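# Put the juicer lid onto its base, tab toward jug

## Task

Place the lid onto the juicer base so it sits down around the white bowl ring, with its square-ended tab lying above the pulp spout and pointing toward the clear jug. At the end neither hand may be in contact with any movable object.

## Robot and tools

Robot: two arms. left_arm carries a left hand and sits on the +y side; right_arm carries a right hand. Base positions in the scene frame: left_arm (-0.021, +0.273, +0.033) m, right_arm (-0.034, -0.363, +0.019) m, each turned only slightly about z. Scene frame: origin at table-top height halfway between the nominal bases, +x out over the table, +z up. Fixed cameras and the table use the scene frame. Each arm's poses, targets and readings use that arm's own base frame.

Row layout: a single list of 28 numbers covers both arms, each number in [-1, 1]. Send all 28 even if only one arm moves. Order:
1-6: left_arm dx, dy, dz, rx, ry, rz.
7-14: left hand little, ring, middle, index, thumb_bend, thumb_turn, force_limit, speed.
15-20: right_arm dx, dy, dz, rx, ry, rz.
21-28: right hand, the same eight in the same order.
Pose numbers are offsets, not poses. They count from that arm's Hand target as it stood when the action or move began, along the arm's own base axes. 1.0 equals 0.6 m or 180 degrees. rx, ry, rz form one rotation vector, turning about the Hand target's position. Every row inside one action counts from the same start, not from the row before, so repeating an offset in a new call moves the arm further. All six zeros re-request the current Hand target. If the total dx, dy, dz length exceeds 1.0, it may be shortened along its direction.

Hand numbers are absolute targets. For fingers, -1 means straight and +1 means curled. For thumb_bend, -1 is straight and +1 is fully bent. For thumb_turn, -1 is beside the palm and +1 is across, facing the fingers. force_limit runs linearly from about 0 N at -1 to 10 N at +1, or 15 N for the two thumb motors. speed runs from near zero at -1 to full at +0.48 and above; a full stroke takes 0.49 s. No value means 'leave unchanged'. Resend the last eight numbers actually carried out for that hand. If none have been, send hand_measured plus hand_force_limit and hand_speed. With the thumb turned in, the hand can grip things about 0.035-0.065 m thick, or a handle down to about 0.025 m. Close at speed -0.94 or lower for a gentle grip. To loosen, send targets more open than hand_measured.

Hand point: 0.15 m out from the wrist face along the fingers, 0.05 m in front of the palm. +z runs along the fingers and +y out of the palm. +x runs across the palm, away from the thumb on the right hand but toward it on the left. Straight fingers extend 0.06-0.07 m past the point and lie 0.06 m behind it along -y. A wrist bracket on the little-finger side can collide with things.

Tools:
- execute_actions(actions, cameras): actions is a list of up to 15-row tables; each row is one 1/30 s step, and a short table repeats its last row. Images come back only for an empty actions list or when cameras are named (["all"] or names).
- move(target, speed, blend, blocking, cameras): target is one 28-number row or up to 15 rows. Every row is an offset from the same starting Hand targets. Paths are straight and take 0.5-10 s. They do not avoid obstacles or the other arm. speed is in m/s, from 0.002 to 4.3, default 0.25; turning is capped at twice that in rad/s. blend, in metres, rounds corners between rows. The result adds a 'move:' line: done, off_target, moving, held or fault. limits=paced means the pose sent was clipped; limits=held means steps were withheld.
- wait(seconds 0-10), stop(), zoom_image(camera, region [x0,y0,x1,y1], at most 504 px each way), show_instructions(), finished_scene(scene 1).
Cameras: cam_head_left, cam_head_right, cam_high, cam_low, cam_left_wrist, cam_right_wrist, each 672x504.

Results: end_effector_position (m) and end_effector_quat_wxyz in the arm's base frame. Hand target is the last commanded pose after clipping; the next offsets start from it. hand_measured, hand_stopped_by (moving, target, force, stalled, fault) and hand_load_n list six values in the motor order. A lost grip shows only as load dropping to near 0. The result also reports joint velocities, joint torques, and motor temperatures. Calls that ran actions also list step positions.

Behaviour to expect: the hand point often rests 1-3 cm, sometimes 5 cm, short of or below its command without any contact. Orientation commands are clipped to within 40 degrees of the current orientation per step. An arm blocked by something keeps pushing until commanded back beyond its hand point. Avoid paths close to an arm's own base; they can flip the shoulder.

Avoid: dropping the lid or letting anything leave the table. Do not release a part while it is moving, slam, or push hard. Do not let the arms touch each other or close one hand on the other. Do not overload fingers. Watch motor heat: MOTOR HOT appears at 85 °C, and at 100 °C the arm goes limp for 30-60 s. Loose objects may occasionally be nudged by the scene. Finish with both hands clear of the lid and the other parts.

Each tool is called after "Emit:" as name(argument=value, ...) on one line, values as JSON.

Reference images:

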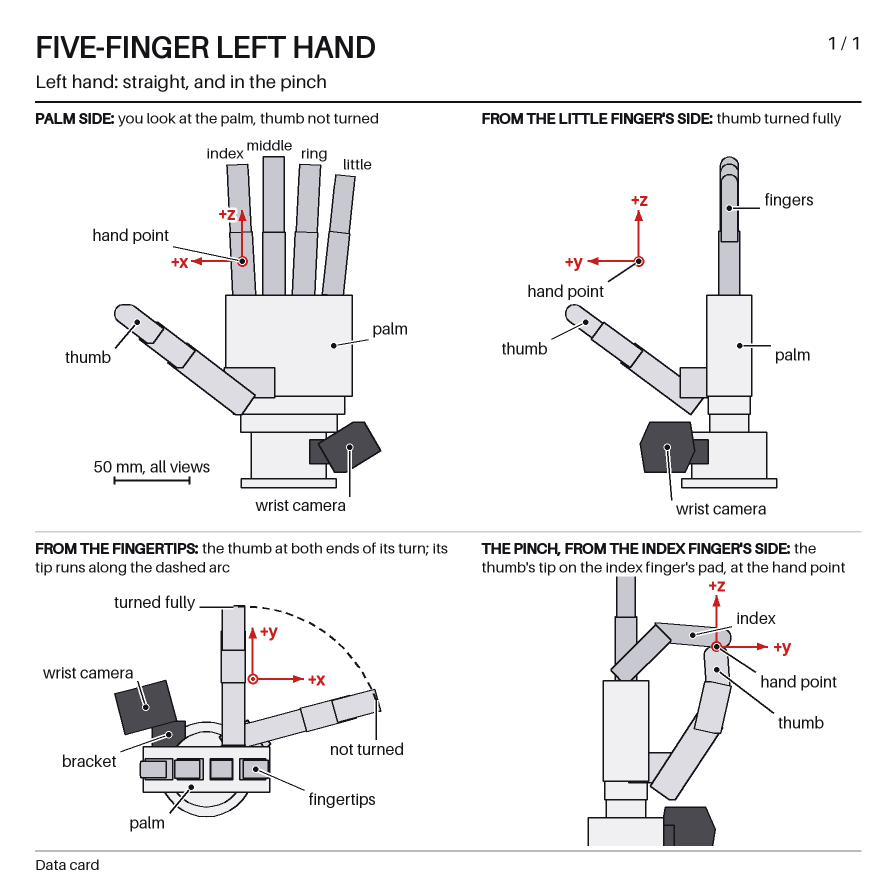

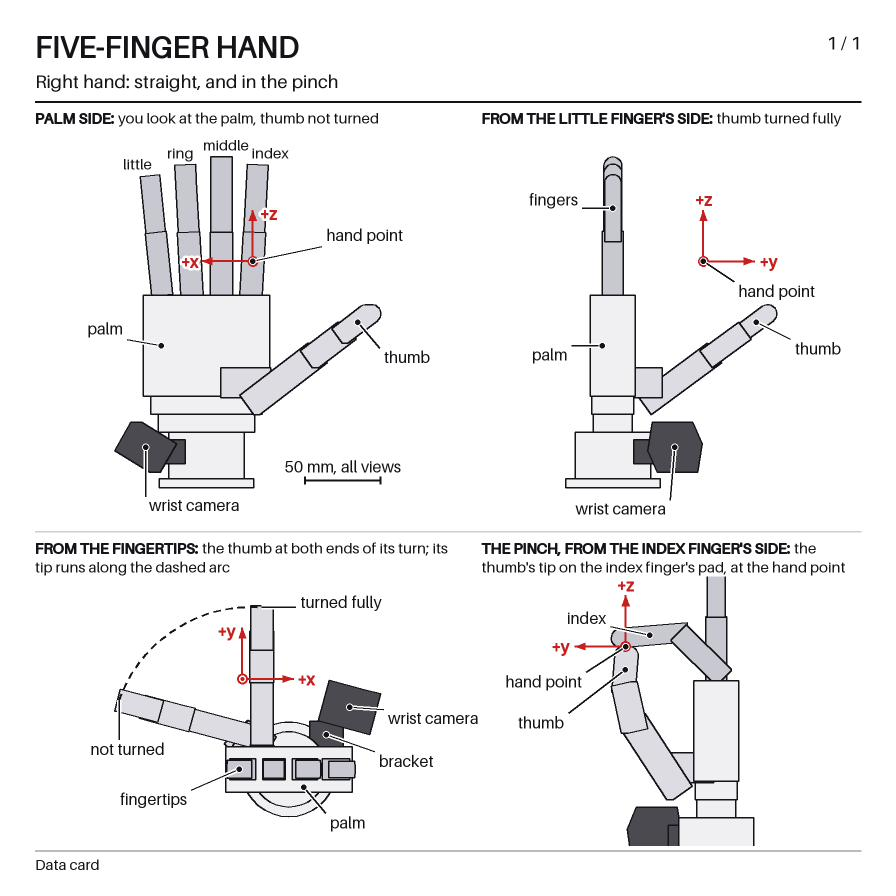

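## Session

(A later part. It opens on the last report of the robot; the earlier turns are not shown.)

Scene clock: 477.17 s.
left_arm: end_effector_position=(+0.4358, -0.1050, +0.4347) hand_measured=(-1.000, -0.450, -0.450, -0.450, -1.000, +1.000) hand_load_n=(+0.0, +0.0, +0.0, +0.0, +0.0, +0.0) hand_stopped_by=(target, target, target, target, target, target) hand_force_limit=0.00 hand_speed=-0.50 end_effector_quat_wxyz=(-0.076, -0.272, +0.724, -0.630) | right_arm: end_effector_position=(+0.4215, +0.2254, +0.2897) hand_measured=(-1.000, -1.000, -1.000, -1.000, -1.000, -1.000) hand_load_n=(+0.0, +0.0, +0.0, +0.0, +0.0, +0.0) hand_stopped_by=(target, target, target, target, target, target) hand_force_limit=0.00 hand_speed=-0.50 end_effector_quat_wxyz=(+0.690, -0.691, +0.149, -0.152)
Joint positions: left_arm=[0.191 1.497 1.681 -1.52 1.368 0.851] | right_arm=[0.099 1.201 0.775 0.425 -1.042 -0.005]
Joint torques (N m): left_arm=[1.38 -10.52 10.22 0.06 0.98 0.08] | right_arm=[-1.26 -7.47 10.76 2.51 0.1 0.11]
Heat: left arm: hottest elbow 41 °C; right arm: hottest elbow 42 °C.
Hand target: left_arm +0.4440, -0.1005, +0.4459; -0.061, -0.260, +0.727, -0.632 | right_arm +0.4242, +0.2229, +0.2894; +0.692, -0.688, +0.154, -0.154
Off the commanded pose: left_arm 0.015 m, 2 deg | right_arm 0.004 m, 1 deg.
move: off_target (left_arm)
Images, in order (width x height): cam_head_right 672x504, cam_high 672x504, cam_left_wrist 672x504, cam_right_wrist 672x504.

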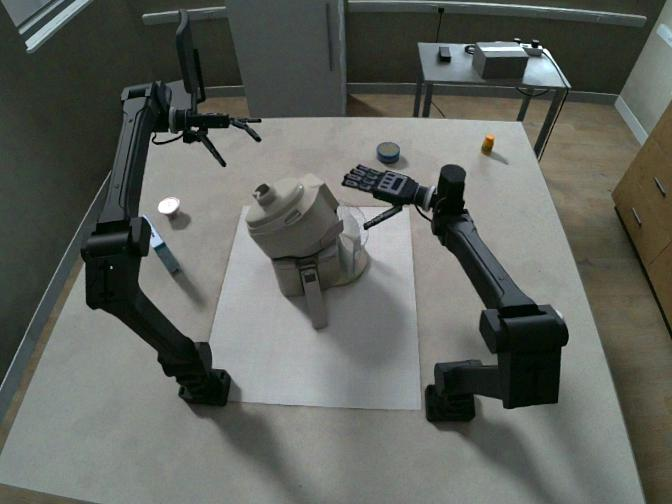

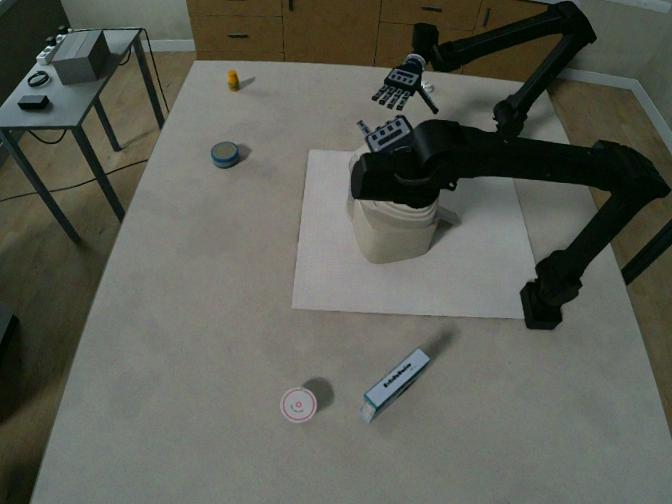

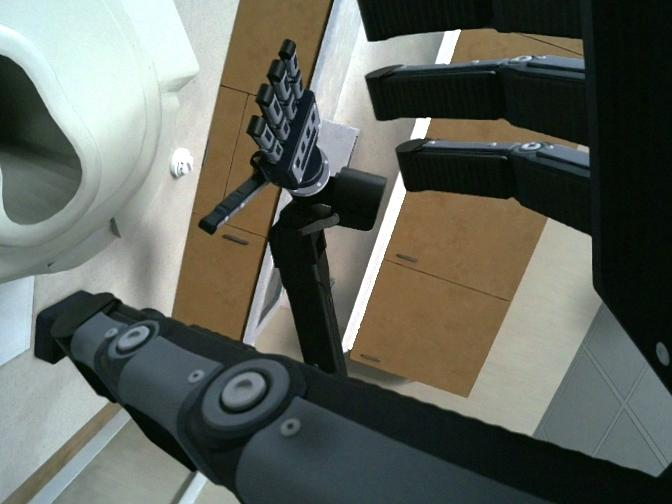

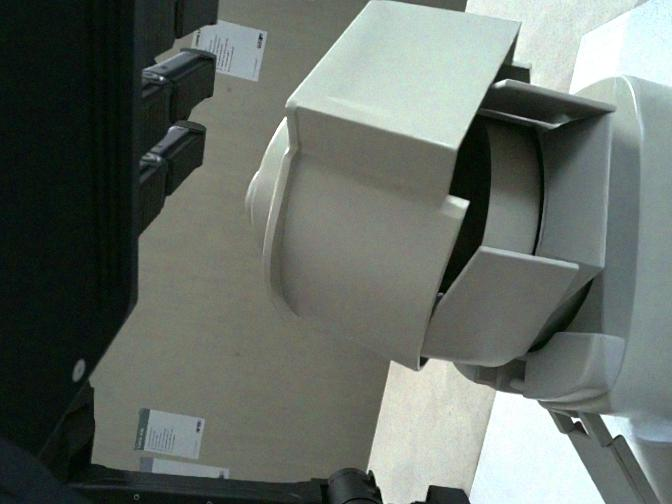

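Emit:
move(target=[[-0.05,0.30,0.03,0,0,0,-1,-0.45,-0.45,-0.45,-1,1,0,-0.5,0,0,0,0,0,0,-1,-1,-1,-1,-1,-1,0,-0.5]], speed=0.2, cameras=["cam_left_wrist", "cam_high", "cam_head_left", "cam_low"])

Emit:
zoom_image(camera="cam_high", region=[325, 110, 465, 280])

Emit:
zoom_image(camera="cam_low", region=[262, 178, 318, 248])

Scene clock: 478.83 s.
left_arm: end_effector_position=(+0.4160, +0.0830, +0.4561) hand_measured=(-1.000, -0.450, -0.450, -0.450, -1.000, +1.000) hand_load_n=(+0.0, +0.0, +0.0, +0.0, +0.0, -0.5) hand_stopped_by=(target, target, target, target, target, target) hand_force_limit=0.00 hand_speed=-0.50 end_effector_quat_wxyz=(+0.091, -0.390, +0.661, -0.634) | right_arm: end_effector_position=(+0.4215, +0.2254, +0.2897) hand_measured=(-1.000, -1.000, -1.000, -1.000, -1.000, -1.000) hand_load_n=(+0.0, +0.0, +0.0, +0.0, +0.0, +0.0) hand_stopped_by=(target, target, target, target, target, target) hand_force_limit=0.00 hand_speed=-0.50 end_effector_quat_wxyz=(+0.690, -0.691, +0.149, -0.152)
Joint positions: left_arm=[0.648 1.458 1.703 -1.667 1.39 1.03] | right_arm=[0.099 1.201 0.775 0.425 -1.042 -0.005]
Joint torques (N m): left_arm=[0.15 -11.16 7.75 -0.05 1.03 0.05] | right_arm=[-1.32 -7.82 10.73 2.51 0.1 0.1]
Heat: left arm: hottest elbow 41 °C; right arm: hottest elbow 42 °C.
Hand target: left_arm +0.4140, +0.0796, +0.4641; -0.061, -0.260, +0.728, -0.632 | right_arm +0.4242, +0.2229, +0.2894; +0.692, -0.688, +0.154, -0.154
Off the commanded pose: left_arm 0.009 m, 24 deg | right_arm 0.004 m, 1 deg.
joint sent to its limit (left arm) — joint 4 (wrist pitch), lower limit. The joint targets are off in orientation, not in position.
move: off_target (left_arm)
Images, in order (width x height): cam_head_left 672x504, cam_high 672x504, cam_low 672x504, cam_left_wrist 672x504.

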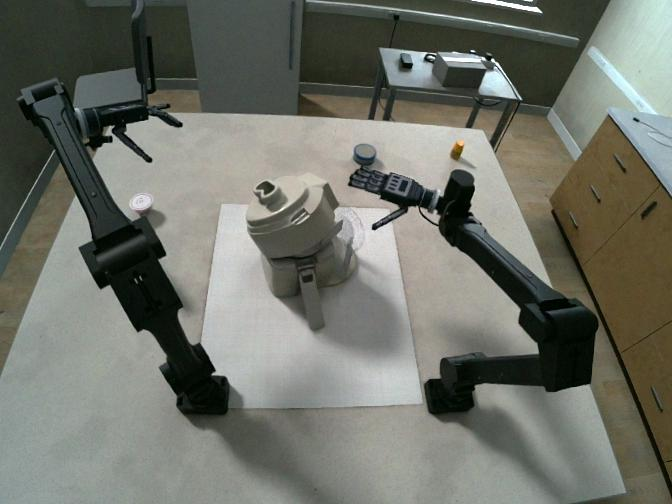

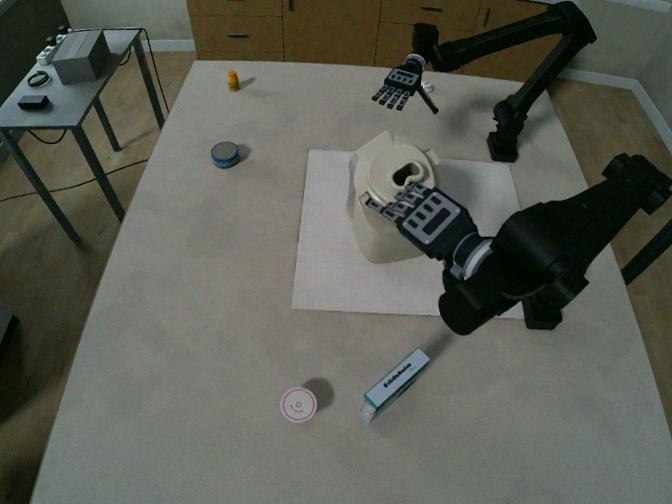

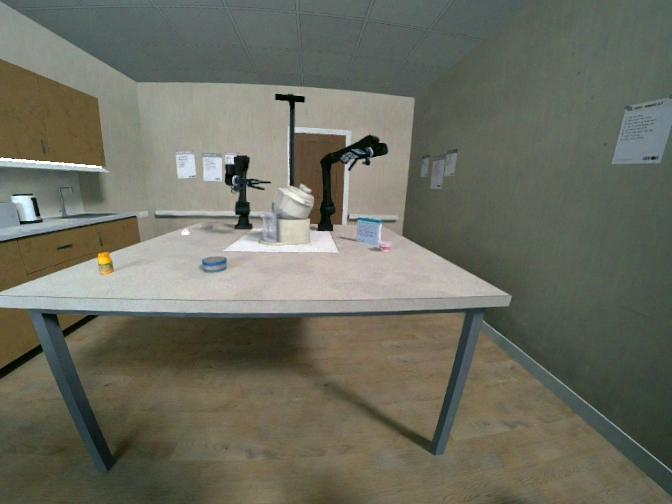

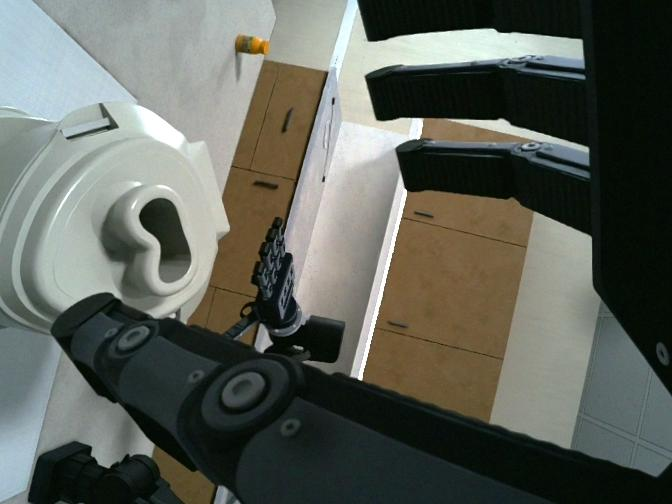

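Scaled by 2.965 from the camera's 672x504 image, which has a finer 960x720 frame.

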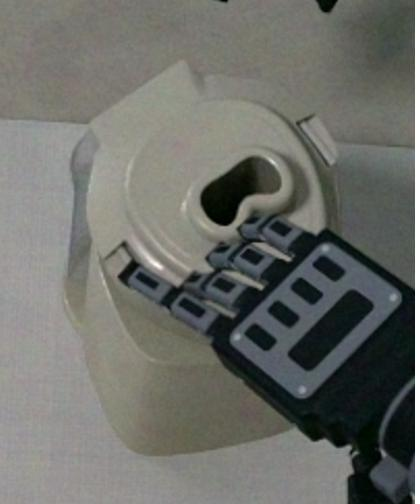

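Scaled by 7.200 from the camera's 672x504 image, which has a finer 960x720 frame.

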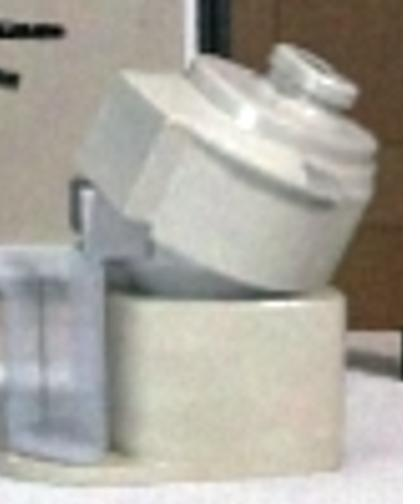

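Emit:
zoom_image(camera="cam_low", region=[266, 182, 306, 212])

Emit:
zoom_image(camera="cam_high", region=[340, 120, 440, 195])

Emit:
zoom_image(camera="cam_head_left", region=[235, 160, 375, 265])

Scaled by 12.600 from the camera's 672x504 image, which has a finer 960x720 frame.

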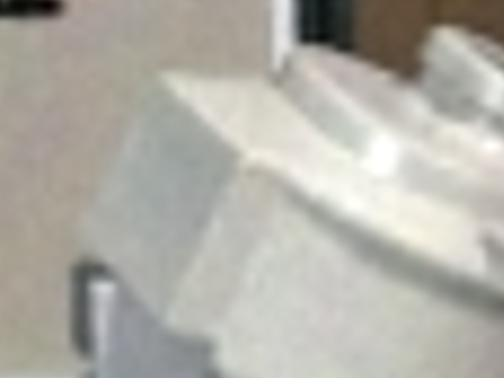

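Scaled by 5.040 from the camera's 672x504 image, which has a finer 960x720 frame.

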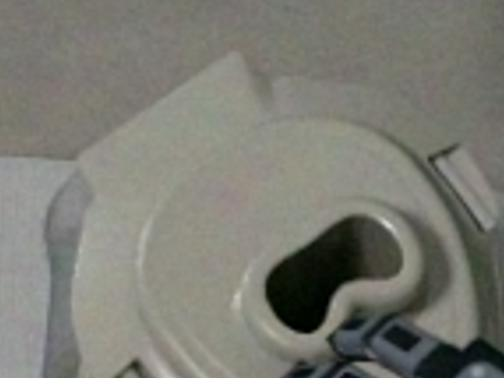

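Scaled by 3.600 from the camera's 672x504 image, which has a finer 960x720 frame.

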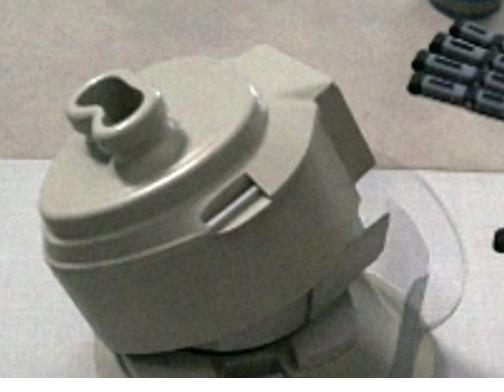

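Emit:
move(target=[[-0.072,-0.038,0.06,0.301,0.352,0.325,-1,-1,-1,-1,-1,-1,0,-0.2,0,-0.1,0,0,0,0,-1,-1,-1,-1,-1,-1,0,-0.5]], speed=0.3, cameras=["cam_left_wrist", "cam_right_wrist", "cam_high", "cam_head_left"])

Scene clock: 488.03 s.
left_arm: end_effector_position=(+0.3728, +0.0615, +0.4793) hand_measured=(-1.000, -1.000, -1.000, -1.000, -1.000, -1.000) hand_load_n=(+0.0, +0.0, +0.0, +0.0, +0.0, +0.0) hand_stopped_by=(target, target, target, target, target, target) hand_force_limit=0.00 hand_speed=-0.20 end_effector_quat_wxyz=(-0.187, +0.794, -0.548, +0.186) | right_arm: end_effector_position=(+0.4228, +0.1658, +0.2883) hand_measured=(-1.000, -1.000, -1.000, -1.000, -1.000, -1.000) hand_load_n=(+0.0, -0.5, +0.0, -0.5, +0.0, -0.5) hand_stopped_by=(target, target, target, target, target, target) hand_force_limit=0.00 hand_speed=-0.50 end_effector_quat_wxyz=(+0.690, -0.691, +0.152, -0.153)
Joint positions: left_arm=[0.287 1.286 1.914 -1.668 0.052 -0.089] | right_arm=[-0.062 1.201 0.771 0.429 -1.198 -0.003]
Joint torques (N m): left_arm=[0.15 -7.88 9.35 0.73 0.09 -0.24] | right_arm=[-1.2 -7.71 10.84 2.43 -0.09 0.12]
Heat: left arm: hottest elbow 40 °C; right arm: hottest elbow 41 °C.
Hand target: left_arm +0.3708, +0.0568, +0.5000; +0.001, +0.819, -0.574, -0.001 | right_arm +0.4242, +0.1630, +0.2894; +0.692, -0.689, +0.154, -0.154
Off the commanded pose: left_arm 0.021 m, 31 deg | right_arm 0.003 m, 0 deg.
joint sent to its limit (left arm) — joint 4 (wrist pitch), lower limit. The joint targets are off in orientation, not in position.
move: off_target (left_arm)
Images, in order (width x height): cam_head_left 672x504, cam_high 672x504, cam_left_wrist 672x504, cam_right_wrist 672x504.

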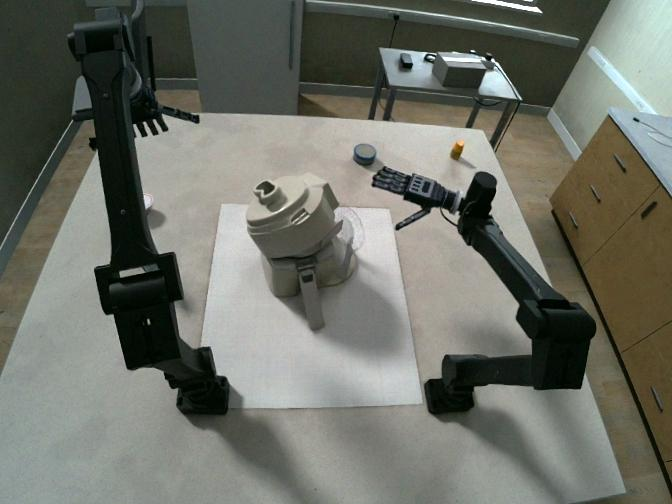

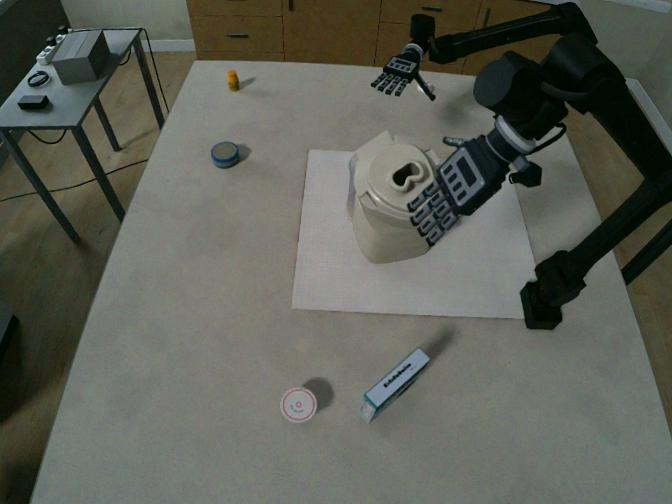

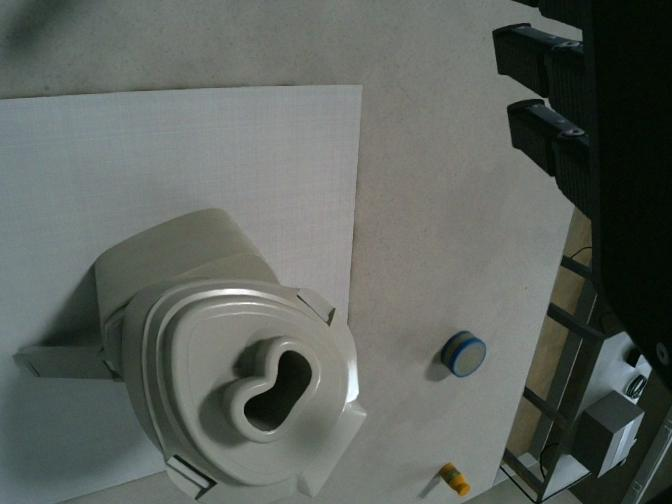

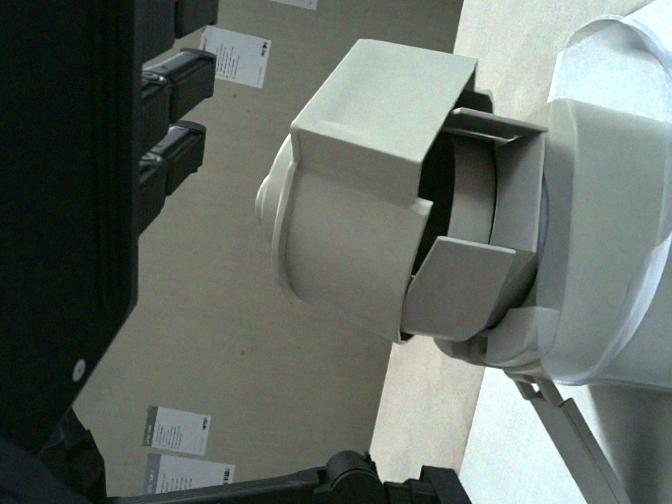

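Emit:
move(target=[[0.0487,-0.0947,-0.05,-0.2328,-0.3888,-0.2807,-1,-0.45,-0.45,-0.45,-1,1,0,-0.2,0,0,0,0,0,0,-1,-1,-1,-1,-1,-1,0,-0.5]], speed=0.35, cameras=["cam_left_wrist", "cam_high"])

Scene clock: 494.00 s.
left_arm: end_effector_position=(+0.3958, -0.0021, +0.4575) hand_measured=(-1.000, -0.450, -0.450, -0.450, -1.000, +1.000) hand_load_n=(+0.0, +0.0, +0.0, +0.0, +0.0, +0.0) hand_stopped_by=(target, target, target, target, target, target) hand_force_limit=0.00 hand_speed=-0.20 end_effector_quat_wxyz=(+0.035, -0.341, +0.697, -0.630) | right_arm: end_effector_position=(+0.4228, +0.1658, +0.2883) hand_measured=(-1.000, -1.000, -1.000, -1.000, -1.000, -1.000) hand_load_n=(+0.0, +0.0, +0.0, +0.0, +0.0, -0.5) hand_stopped_by=(target, target, target, target, target, target) hand_force_limit=0.00 hand_speed=-0.50 end_effector_quat_wxyz=(+0.690, -0.691, +0.152, -0.153)
Joint positions: left_arm=[0.477 1.376 1.634 -1.668 1.364 1.007] | right_arm=[-0.062 1.201 0.771 0.429 -1.198 -0.003]
Joint torques (N m): left_arm=[0.56 -8.7 9.89 -0.03 0.91 0.07] | right_arm=[-1.38 -7.47 10.82 2.5 -0.1 0.1]
Heat: left arm: hottest elbow 40 °C; right arm: hottest elbow 41 °C.
Hand target: left_arm +0.3999, -0.0001, +0.4701; +0.045, -0.324, +0.705, -0.629 | right_arm +0.4242, +0.1630, +0.2894; +0.692, -0.689, +0.154, -0.154
Off the commanded pose: left_arm 0.013 m, 3 deg | right_arm 0.003 m, 0 deg.
joint sent to its limit (left arm) — joint 4 (wrist pitch), lower limit. The joint targets still meet the commanded pose.
move: off_target (left_arm)
Images, in order (width x height): cam_high 672x504, cam_left_wrist 672x504.

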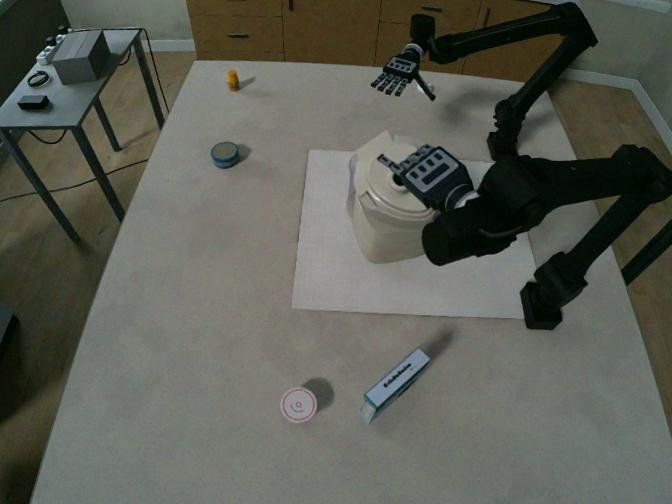

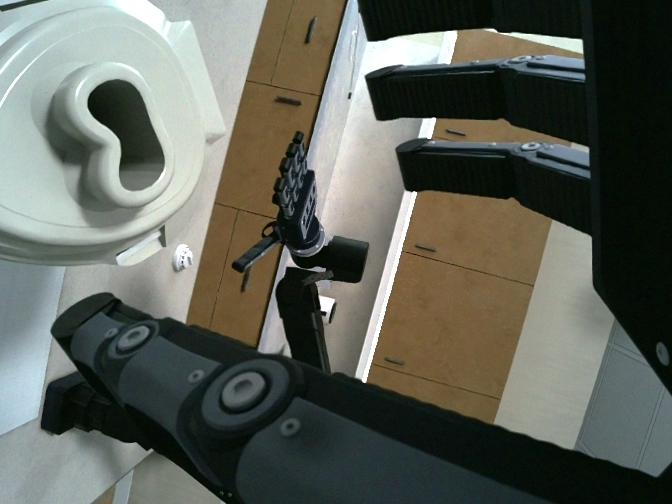

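Emit:
move(target=[[0.0618,-0.12,-0.10,0,0,0,-1,-0.45,-0.45,-0.45,-1,1,0,-0.2,0,0,0,0,0,0,-1,-1,-1,-1,-1,-1,0,-0.5],[0.0618,-0.1965,-0.1718,0,0,0,-1,-0.45,-0.45,-0.45,-1,1,0,-0.2,0,0,0,0,0,0,-1,-1,-1,-1,-1,-1,0,-0.5]], speed=[0.2,0.1], blend=[0.03,0], cameras=["cam_left_wrist", "cam_right_wrist"])

Scene clock: 496.97 s.
left_arm: end_effector_position=(+0.4395, -0.1152, +0.3616) hand_measured=(-1.000, -0.450, -0.450, -0.450, -1.000, +1.000) hand_load_n=(+0.0, +0.0, +0.0, +0.0, +0.0, +0.0) hand_stopped_by=(target, target, target, target, target, target) hand_force_limit=0.00 hand_speed=-0.20 end_effector_quat_wxyz=(+0.041, -0.328, +0.706, -0.626) | right_arm: end_effector_position=(+0.4228, +0.1658, +0.2883) hand_measured=(-1.000, -1.000, -1.000, -1.000, -1.000, -1.000) hand_load_n=(+0.0, +0.0, +0.0, +0.0, +0.0, -0.5) hand_stopped_by=(target, target, target, target, target, target) hand_force_limit=0.00 hand_speed=-0.50 end_effector_quat_wxyz=(+0.690, -0.691, +0.152, -0.153)
Joint positions: left_arm=[0.169 1.232 1.174 -0.53 1.179 0.183] | right_arm=[-0.062 1.201 0.771 0.429 -1.198 -0.003]
Joint torques (N m): left_arm=[0.32 -9.52 7.24 1.94 0.42 -0.24] | right_arm=[-1.32 -7.77 10.84 2.5 -0.07 0.11]
Heat: left arm: hottest elbow 40 °C; right arm: hottest elbow 41 °C.
Hand target: left_arm +0.4370, -0.1180, +0.3669; +0.045, -0.324, +0.705, -0.629 | right_arm +0.4242, +0.1630, +0.2894; +0.692, -0.689, +0.154, -0.154
Off the commanded pose: left_arm 0.007 m, 1 deg | right_arm 0.003 m, 0 deg.
move: done
Images, in order (width x height): cam_left_wrist 672x504, cam_right_wrist 672x504.

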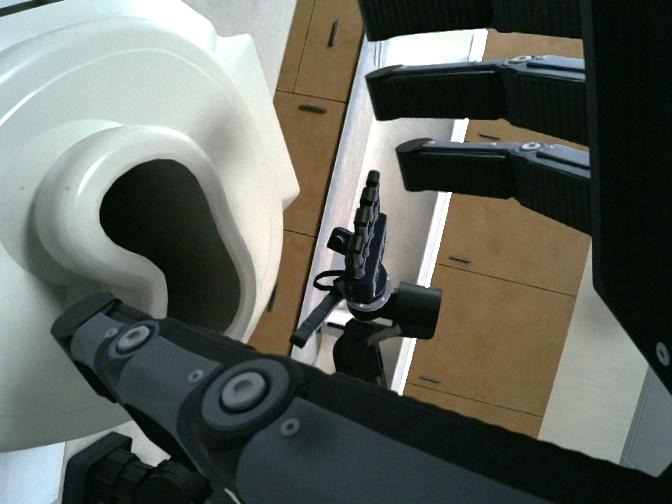

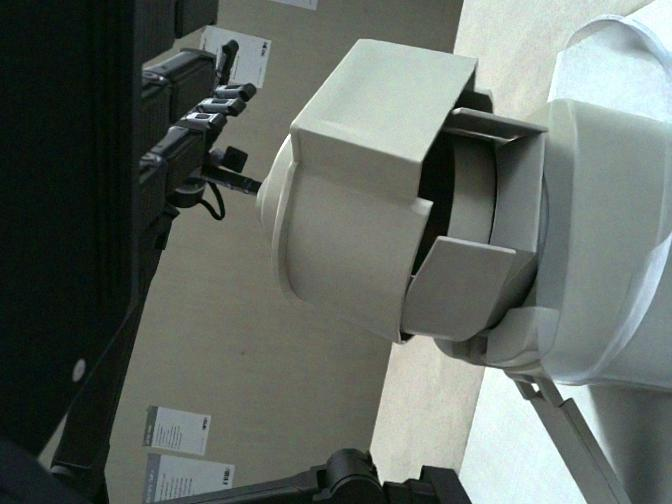

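Emit:
zoom_image(camera="cam_left_wrist", region=[20, 100, 320, 400])

Scaled by 1.680 from the camera's 672x504 image, which has a finer 960x720 frame.

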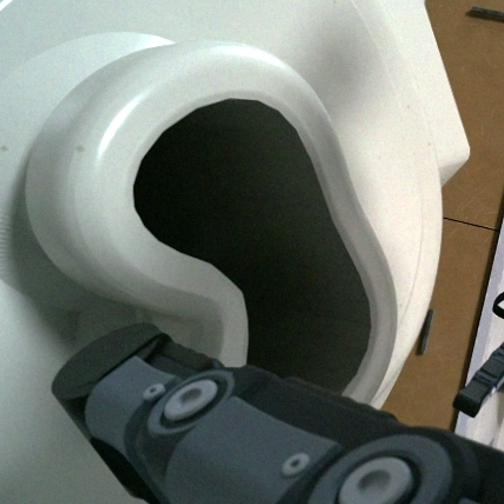

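Emit:
move(target=[[-0.0073,-0.0387,-0.0735,0,0,0,-1,-0.45,-0.25,-0.25,-1,1,0,-0.2,0,0,0,0,0,0,-1,-1,-1,-1,-1,-1,0,-0.5]], speed=0.06, cameras=["cam_left_wrist", "cam_right_wrist"])

Emit:
zoom_image(camera="cam_left_wrist", region=[60, 60, 460, 400])

Scene clock: 500.30 s.
left_arm: end_effector_position=(+0.4350, -0.1365, +0.3163) hand_measured=(-1.000, -0.450, -0.250, -0.250, -1.000, +1.000) hand_load_n=(+0.0, +0.0, +0.0, +0.0, +0.0, +0.0) hand_stopped_by=(target, target, target, target, target, target) hand_force_limit=0.00 hand_speed=-0.20 end_effector_quat_wxyz=(+0.041, -0.331, +0.706, -0.625) | right_arm: end_effector_position=(+0.4228, +0.1658, +0.2883) hand_measured=(-1.000, -1.000, -1.000, -1.000, -1.000, -1.000) hand_load_n=(+0.0, +0.0, +0.0, -0.5, +0.0, -0.5) hand_stopped_by=(target, target, target, target, target, target) hand_force_limit=0.00 hand_speed=-0.50 end_effector_quat_wxyz=(+0.690, -0.691, +0.152, -0.153)
Joint positions: left_arm=[0.117 1.22 1.034 -0.341 1.13 0.112] | right_arm=[-0.062 1.201 0.771 0.429 -1.198 -0.003]
Joint torques (N m): left_arm=[-0.03 -9.23 7.3 2.04 0.35 -0.25] | right_arm=[-1.2 -7.82 10.86 2.48 -0.1 0.09]
Heat: left arm: hottest elbow 40 °C; right arm: hottest elbow 41 °C.
Hand target: left_arm +0.4326, -0.1412, +0.3228; +0.045, -0.324, +0.705, -0.629 | right_arm +0.4242, +0.1630, +0.2894; +0.692, -0.689, +0.154, -0.154
Off the commanded pose: left_arm 0.008 m, 1 deg | right_arm 0.003 m, 0 deg.
move: done
Images, in order (width x height): cam_left_wrist 672x504, cam_right_wrist 672x504.

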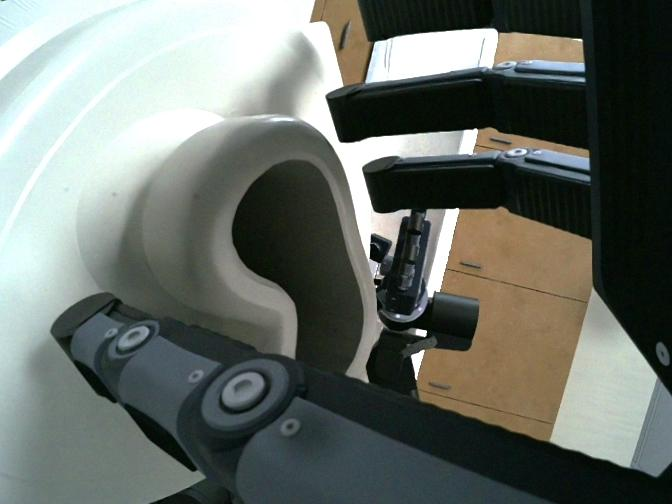

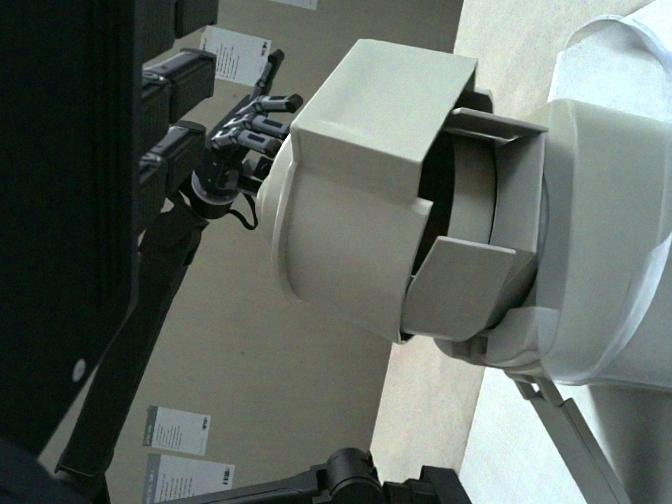

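Scaled by 1.260 from the camera's 672x504 image, which has a finer 960x720 frame.

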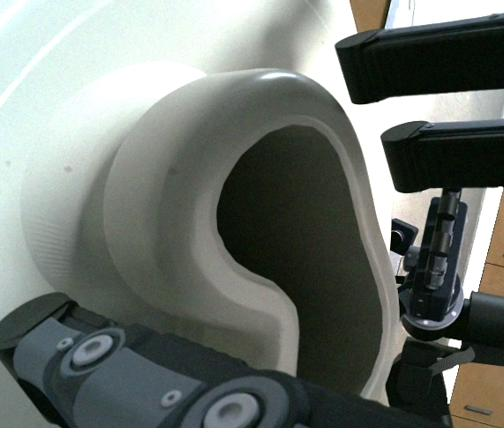

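Emit:
move(target=[[-0.0169,-0.0112,0.0077,0,0,0,-1,-0.45,-0.25,-0.25,-1,1,0,-0.2,0,0,0,0,0,0,-1,-1,-1,-1,-1,-1,0,-0.5]], speed=0.05, cameras=["cam_left_wrist"])

Scene clock: 501.77 s.
left_arm: end_effector_position=(+0.4250, -0.1431, +0.3238) hand_measured=(-1.000, -0.450, -0.250, -0.250, -1.000, +1.000) hand_load_n=(+0.0, +0.0, +0.0, +0.0, +0.0, +0.0) hand_stopped_by=(target, target, target, target, target, target) hand_force_limit=0.00 hand_speed=-0.20 end_effector_quat_wxyz=(+0.045, -0.328, +0.706, -0.626) | right_arm: end_effector_position=(+0.4228, +0.1658, +0.2883) hand_measured=(-1.000, -1.000, -1.000, -1.000, -1.000, -1.000) hand_load_n=(+0.0, -0.5, +0.0, +0.0, +0.0, -0.5) hand_stopped_by=(target, target, target, target, target, target) hand_force_limit=0.00 hand_speed=-0.50 end_effector_quat_wxyz=(+0.690, -0.691, +0.152, -0.153)
Joint positions: left_arm=[0.103 1.183 1.021 -0.341 1.117 0.096] | right_arm=[-0.062 1.201 0.771 0.429 -1.198 -0.003]
Joint torques (N m): left_arm=[-0.03 -8.29 7.2 2.03 0.34 -0.23] | right_arm=[-1.14 -7.88 10.81 2.43 -0.1 0.1]
Heat: left arm: hottest elbow 40 °C; right arm: hottest elbow 41 °C.
Hand target: left_arm +0.4225, -0.1480, +0.3276; +0.045, -0.324, +0.705, -0.629 | right_arm +0.4242, +0.1630, +0.2894; +0.692, -0.689, +0.154, -0.154
Off the commanded pose: left_arm 0.007 m, 1 deg | right_arm 0.003 m, 0 deg.
move: done
Images, in order (width x height): cam_left_wrist 672x504.

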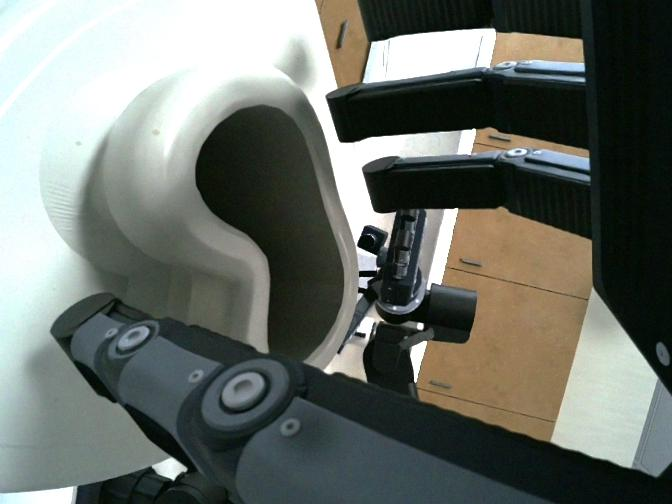

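Emit:
move(target=[[-0.0008,-0.0038,-0.0085,0,0,0,-1,-0.45,-0.15,-0.15,-1,1,-0.7,-0.75,0,0,0,0,0,0,-1,-1,-1,-1,-1,-1,0,-0.5]], speed=0.05, cameras=[])

Emit:
move(target=[[0,0,0,0,0,0,-1,-0.45,-0.15,-0.15,-0.3,1,-0.85,-0.88,0,0,0,0,0,0,-1,-1,-1,-1,-1,-1,0,-0.5]], speed=0.05, cameras=["cam_left_wrist", "cam_right_wrist"])

Scene clock: 502.80 s.
left_arm: end_effector_position=(+0.4245, -0.1452, +0.3188) hand_measured=(-1.000, -0.450, -0.150, -0.150, -1.000, +1.000) hand_load_n=(+0.0, +0.0, +0.5, +0.0, -0.5, +0.0) hand_stopped_by=(target, target, target, target, target, target) hand_force_limit=-0.70 hand_speed=-0.75 end_effector_quat_wxyz=(+0.045, -0.329, +0.706, -0.626) | right_arm: end_effector_position=(+0.4228, +0.1658, +0.2883) hand_measured=(-1.000, -1.000, -1.000, -1.000, -1.000, -1.000) hand_load_n=(+0.0, +0.0, -0.5, +0.0, +0.0, -0.5) hand_stopped_by=(target, target, target, target, target, target) hand_force_limit=0.00 hand_speed=-0.50 end_effector_quat_wxyz=(+0.690, -0.691, +0.152, -0.153)
Joint positions: left_arm=[0.097 1.183 1.006 -0.322 1.112 0.089] | right_arm=[-0.062 1.201 0.771 0.429 -1.198 -0.003]
Joint torques (N m): left_arm=[-0.26 -8.29 7.15 2.04 0.33 -0.25] | right_arm=[-1.26 -7.18 10.78 2.48 -0.1 0.12]
Heat: left arm: hottest elbow 40 °C; right arm: hottest elbow 41 °C.
Hand target: left_arm +0.4220, -0.1503, +0.3225; +0.045, -0.324, +0.705, -0.629 | right_arm +0.4242, +0.1630, +0.2894; +0.692, -0.689, +0.154, -0.154
Off the commanded pose: left_arm 0.007 m, 1 deg | right_arm 0.003 m, 0 deg.
move: done
No camera images: "cameras" was empty.

Scene clock: 504.50 s.
left_arm: end_effector_position=(+0.4246, -0.1451, +0.3187) hand_measured=(-1.000, -0.450, -0.150, -0.150, -0.748, +1.000) hand_load_n=(+0.0, +0.0, +2.5, +0.0, +1.5, +0.5) hand_stopped_by=(target, target, target, target, force, target) hand_force_limit=-0.85 hand_speed=-0.88 end_effector_quat_wxyz=(+0.045, -0.329, +0.706, -0.626) | right_arm: end_effector_position=(+0.4228, +0.1658, +0.2883) hand_measured=(-1.000, -1.000, -1.000, -1.000, -1.000, -1.000) hand_load_n=(+0.0, +0.0, +0.0, +0.0, +0.0, -0.5) hand_stopped_by=(target, target, target, target, target, target) hand_force_limit=0.00 hand_speed=-0.50 end_effector_quat_wxyz=(+0.690, -0.691, +0.152, -0.153)
Joint positions: left_arm=[0.097 1.183 1.006 -0.322 1.111 0.089] | right_arm=[-0.062 1.201 0.771 0.429 -1.198 -0.003]
Joint torques (N m): left_arm=[-0.21 -8.41 7.12 2.1 0.37 -0.24] | right_arm=[-1.14 -7.18 10.96 2.4 -0.12 0.12]
Heat: left arm: hottest elbow 40 °C; right arm: hottest elbow 41 °C.
Hand target: left_arm +0.4220, -0.1502, +0.3224; +0.045, -0.324, +0.705, -0.629 | right_arm +0.4242, +0.1630, +0.2894; +0.692, -0.689, +0.154, -0.154
Off the commanded pose: left_arm 0.007 m, 1 deg | right_arm 0.003 m, 0 deg.
move: done
Images, in order (width x height): cam_left_wrist 672x504, cam_right_wrist 672x504.

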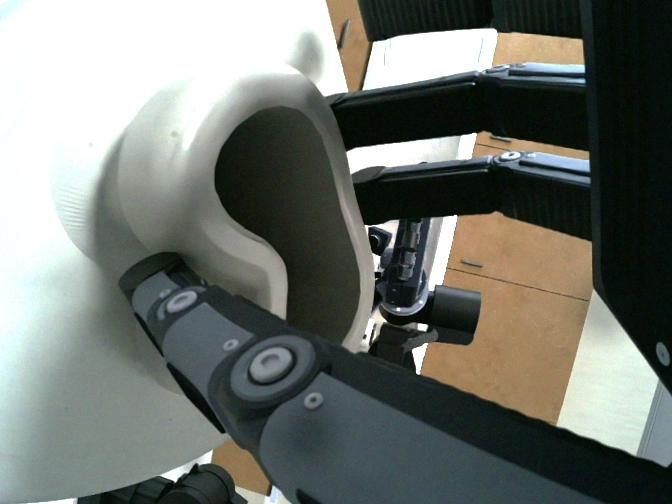

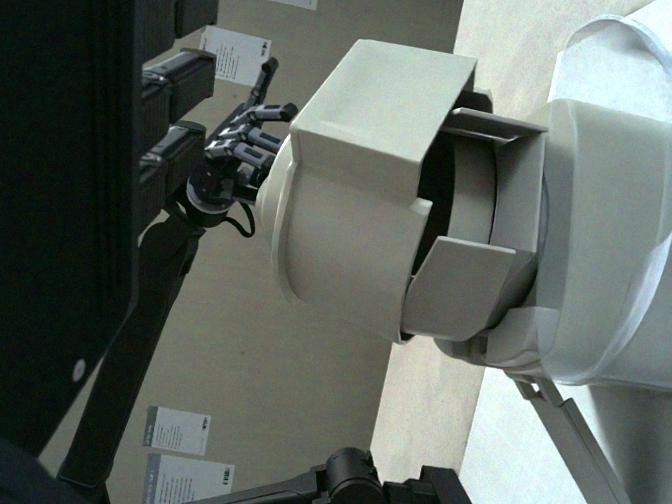

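Emit:
move(target=[[0,0,0,0,0,0,-1,-0.45,-0.15,0.2,-0.3,1,-0.6,-0.9,0,0,0,0,0,0,-1,-1,-1,-1,-1,-1,0,-0.5]], speed=0.05, cameras=[])

Emit:
move(target=[[0,0,0,0,0,0,-1,-0.45,0.3,0.3,-0.28,1,0.0,-0.9,0,0,0,0,0,0,-1,-1,-1,-1,-1,-1,0,-0.5]], speed=0.05, cameras=["cam_left_wrist", "cam_right_wrist"])

Scene clock: 505.23 s.
left_arm: end_effector_position=(+0.4245, -0.1452, +0.3189) hand_measured=(-1.000, -0.450, -0.150, -0.096, -0.750, +1.000) hand_load_n=(+0.0, -0.5, +0.0, +2.5, +2.0, +0.0) hand_stopped_by=(target, target, target, force, force, target) hand_force_limit=-0.60 hand_speed=-0.90 end_effector_quat_wxyz=(+0.043, -0.331, +0.705, -0.626) | right_arm: end_effector_position=(+0.4228, +0.1658, +0.2883) hand_measured=(-1.000, -1.000, -1.000, -1.000, -1.000, -1.000) hand_load_n=(+0.0, -0.5, +0.0, -0.5, +0.0, -0.5) hand_stopped_by=(target, target, target, target, target, target) hand_force_limit=0.00 hand_speed=-0.50 end_effector_quat_wxyz=(+0.690, -0.691, +0.152, -0.153)
Joint positions: left_arm=[0.097 1.183 1.006 -0.322 1.111 0.084] | right_arm=[-0.062 1.201 0.771 0.429 -1.198 -0.003]
Joint torques (N m): left_arm=[-0.09 -8.53 7.15 2.07 0.36 -0.2] | right_arm=[-1.03 -7.36 10.82 2.51 -0.11 0.12]
Heat: left arm: hottest elbow 40 °C; right arm: hottest elbow 41 °C.
Hand target: left_arm +0.4220, -0.1502, +0.3224; +0.045, -0.324, +0.705, -0.629 | right_arm +0.4242, +0.1630, +0.2894; +0.692, -0.689, +0.154, -0.154
Off the commanded pose: left_arm 0.007 m, 1 deg | right_arm 0.003 m, 0 deg.
move: done
No camera images: "cameras" was empty.

Scene clock: 505.73 s.
left_arm: end_effector_position=(+0.4240, -0.1458, +0.3198) hand_measured=(-1.000, -0.450, -0.124, -0.088, -0.750, +1.000) hand_load_n=(+0.0, +0.0, +5.5, +0.5, +6.0, +2.0) hand_stopped_by=(target, target, force, force, force, target) hand_force_limit=0.00 hand_speed=-0.90 end_effector_quat_wxyz=(+0.042, -0.331, +0.704, -0.627) | right_arm: end_effector_position=(+0.4228, +0.1658, +0.2883) hand_measured=(-1.000, -1.000, -1.000, -1.000, -1.000, -1.000) hand_load_n=(+0.0, +0.0, +0.0, +0.0, +0.5, +0.0) hand_stopped_by=(target, target, target, target, target, target) hand_force_limit=0.00 hand_speed=-0.50 end_effector_quat_wxyz=(+0.690, -0.691, +0.152, -0.153)
Joint positions: left_arm=[0.097 1.182 1.006 -0.321 1.111 0.079] | right_arm=[-0.062 1.201 0.771 0.429 -1.198 -0.003]
Joint torques (N m): left_arm=[0.09 -8.18 7.17 1.99 0.34 -0.14] | right_arm=[-1.61 -7.59 10.86 2.39 -0.11 0.12]
Heat: left arm: hottest elbow 40 °C; right arm: hottest elbow 41 °C.
Hand target: left_arm +0.4220, -0.1502, +0.3223; +0.045, -0.324, +0.705, -0.629 | right_arm +0.4242, +0.1630, +0.2894; +0.692, -0.689, +0.154, -0.154
Off the commanded pose: left_arm 0.005 m, 1 deg | right_arm 0.003 m, 0 deg.
move: done
Images, in order (width x height): cam_left_wrist 672x504, cam_right_wrist 672x504.

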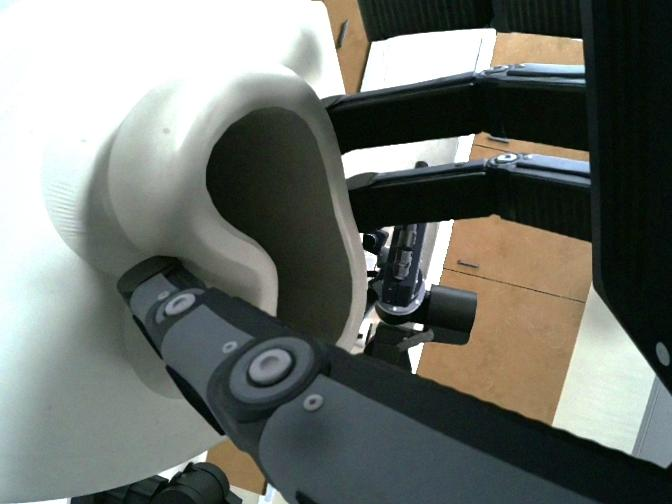

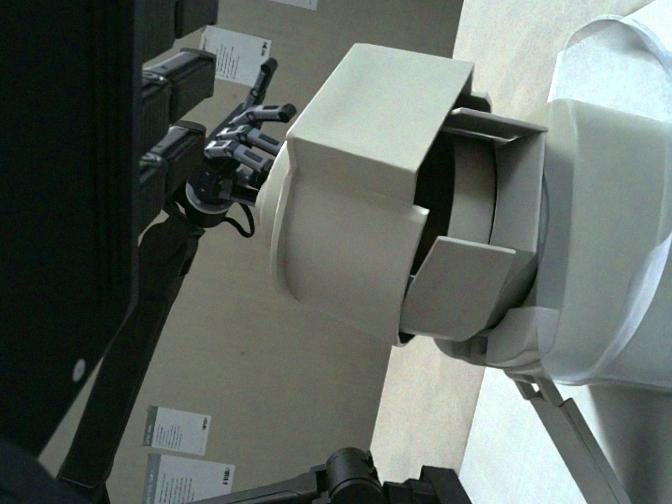

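Emit:
move(target=[[0,0,0,0,0,0,-1,-0.45,0.3,0.33,-0.28,1,0.0,-0.9,0,0,0,0,0,0,-1,-1,-1,-1,-1,-1,0,-0.5]], speed=0.05, cameras=[])

Emit:
move(target=[[0,0,0,0,0,0,-1,-0.45,0.34,0.36,-0.26,1,0.5,-0.9,0,0,0,0,0,0,-1,-1,-1,-1,-1,-1,0,-0.5]], speed=0.05, cameras=["cam_left_wrist", "cam_right_wrist"])

Scene clock: 507.30 s.
left_arm: end_effector_position=(+0.4238, -0.1459, +0.3201) hand_measured=(-1.000, -0.450, -0.124, -0.072, -0.750, +1.000) hand_load_n=(+0.0, +0.0, +2.5, +3.5, +6.0, +2.5) hand_stopped_by=(target, target, force, force, force, target) hand_force_limit=0.00 hand_speed=-0.90 end_effector_quat_wxyz=(+0.042, -0.332, +0.704, -0.627) | right_arm: end_effector_position=(+0.4228, +0.1658, +0.2883) hand_measured=(-1.000, -1.000, -1.000, -1.000, -1.000, -1.000) hand_load_n=(+0.0, +0.0, +0.0, +0.0, +0.0, -0.5) hand_stopped_by=(target, target, target, target, target, target) hand_force_limit=0.00 hand_speed=-0.50 end_effector_quat_wxyz=(+0.690, -0.691, +0.152, -0.153)
Joint positions: left_arm=[0.097 1.181 1.006 -0.321 1.111 0.077] | right_arm=[-0.062 1.201 0.771 0.429 -1.198 -0.003]
Joint torques (N m): left_arm=[0.03 -8.18 7.17 2.09 0.35 -0.11] | right_arm=[-0.91 -7.71 10.81 2.5 -0.12 0.11]
Heat: left arm: hottest elbow 40 °C; right arm: hottest elbow 41 °C.
Hand target: left_arm +0.4220, -0.1502, +0.3224; +0.045, -0.324, +0.705, -0.629 | right_arm +0.4242, +0.1630, +0.2894; +0.692, -0.689, +0.154, -0.154
Off the commanded pose: left_arm 0.005 m, 1 deg | right_arm 0.003 m, 0 deg.
move: done
No camera images: "cameras" was empty.

Scene clock: 507.80 s.
left_arm: end_effector_position=(+0.4231, -0.1461, +0.3214) hand_measured=(-1.000, -0.450, -0.100, -0.020, -0.744, +1.000) hand_load_n=(+0.0, +0.0, +4.5, +7.5, +11.0, +2.5) hand_stopped_by=(target, target, force, force, force, target) hand_force_limit=0.50 hand_speed=-0.90 end_effector_quat_wxyz=(+0.041, -0.333, +0.703, -0.627) | right_arm: end_effector_position=(+0.4228, +0.1658, +0.2883) hand_measured=(-1.000, -1.000, -1.000, -1.000, -1.000, -1.000) hand_load_n=(+0.0, +0.0, +0.0, -0.5, +0.0, +0.0) hand_stopped_by=(target, target, target, target, target, target) hand_force_limit=0.00 hand_speed=-0.50 end_effector_quat_wxyz=(+0.690, -0.691, +0.152, -0.153)
Joint positions: left_arm=[0.097 1.179 1.006 -0.321 1.111 0.071] | right_arm=[-0.062 1.201 0.771 0.429 -1.198 -0.003]
Joint torques (N m): left_arm=[-0.09 -7.94 7.16 2.03 0.34 -0.05] | right_arm=[-1.38 -7.47 10.8 2.48 -0.13 0.12]
Heat: left arm: hottest elbow 40 °C; right arm: hottest elbow 41 °C.
Hand target: left_arm +0.4220, -0.1502, +0.3224; +0.045, -0.324, +0.705, -0.629 | right_arm +0.4242, +0.1630, +0.2894; +0.692, -0.689, +0.154, -0.154
Off the commanded pose: left_arm 0.004 m, 1 deg | right_arm 0.003 m, 0 deg.
move: done
Images, in order (width x height): cam_left_wrist 672x504, cam_right_wrist 672x504.

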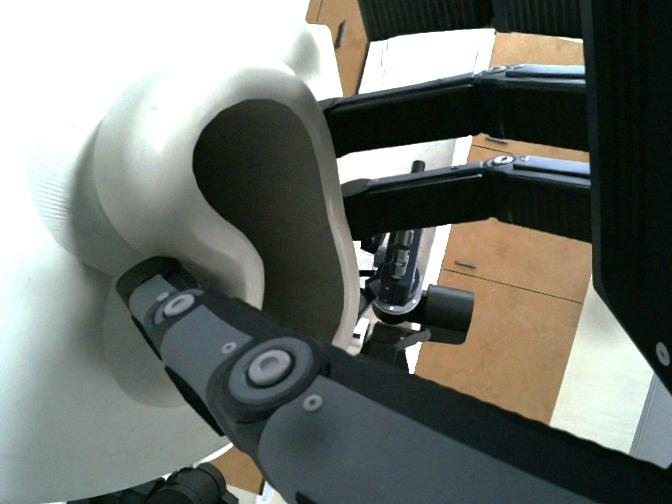

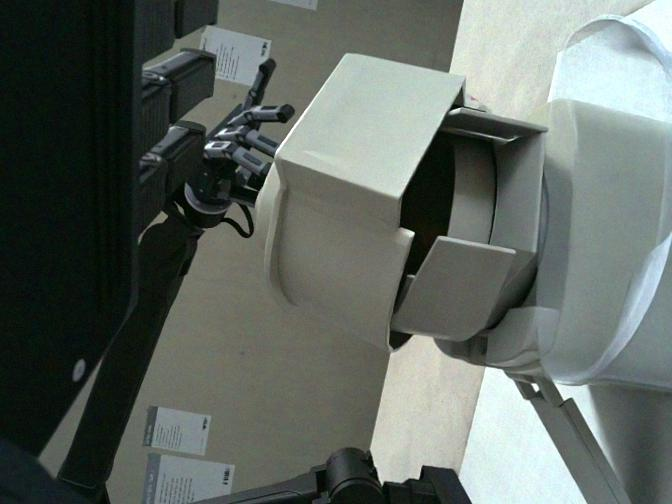

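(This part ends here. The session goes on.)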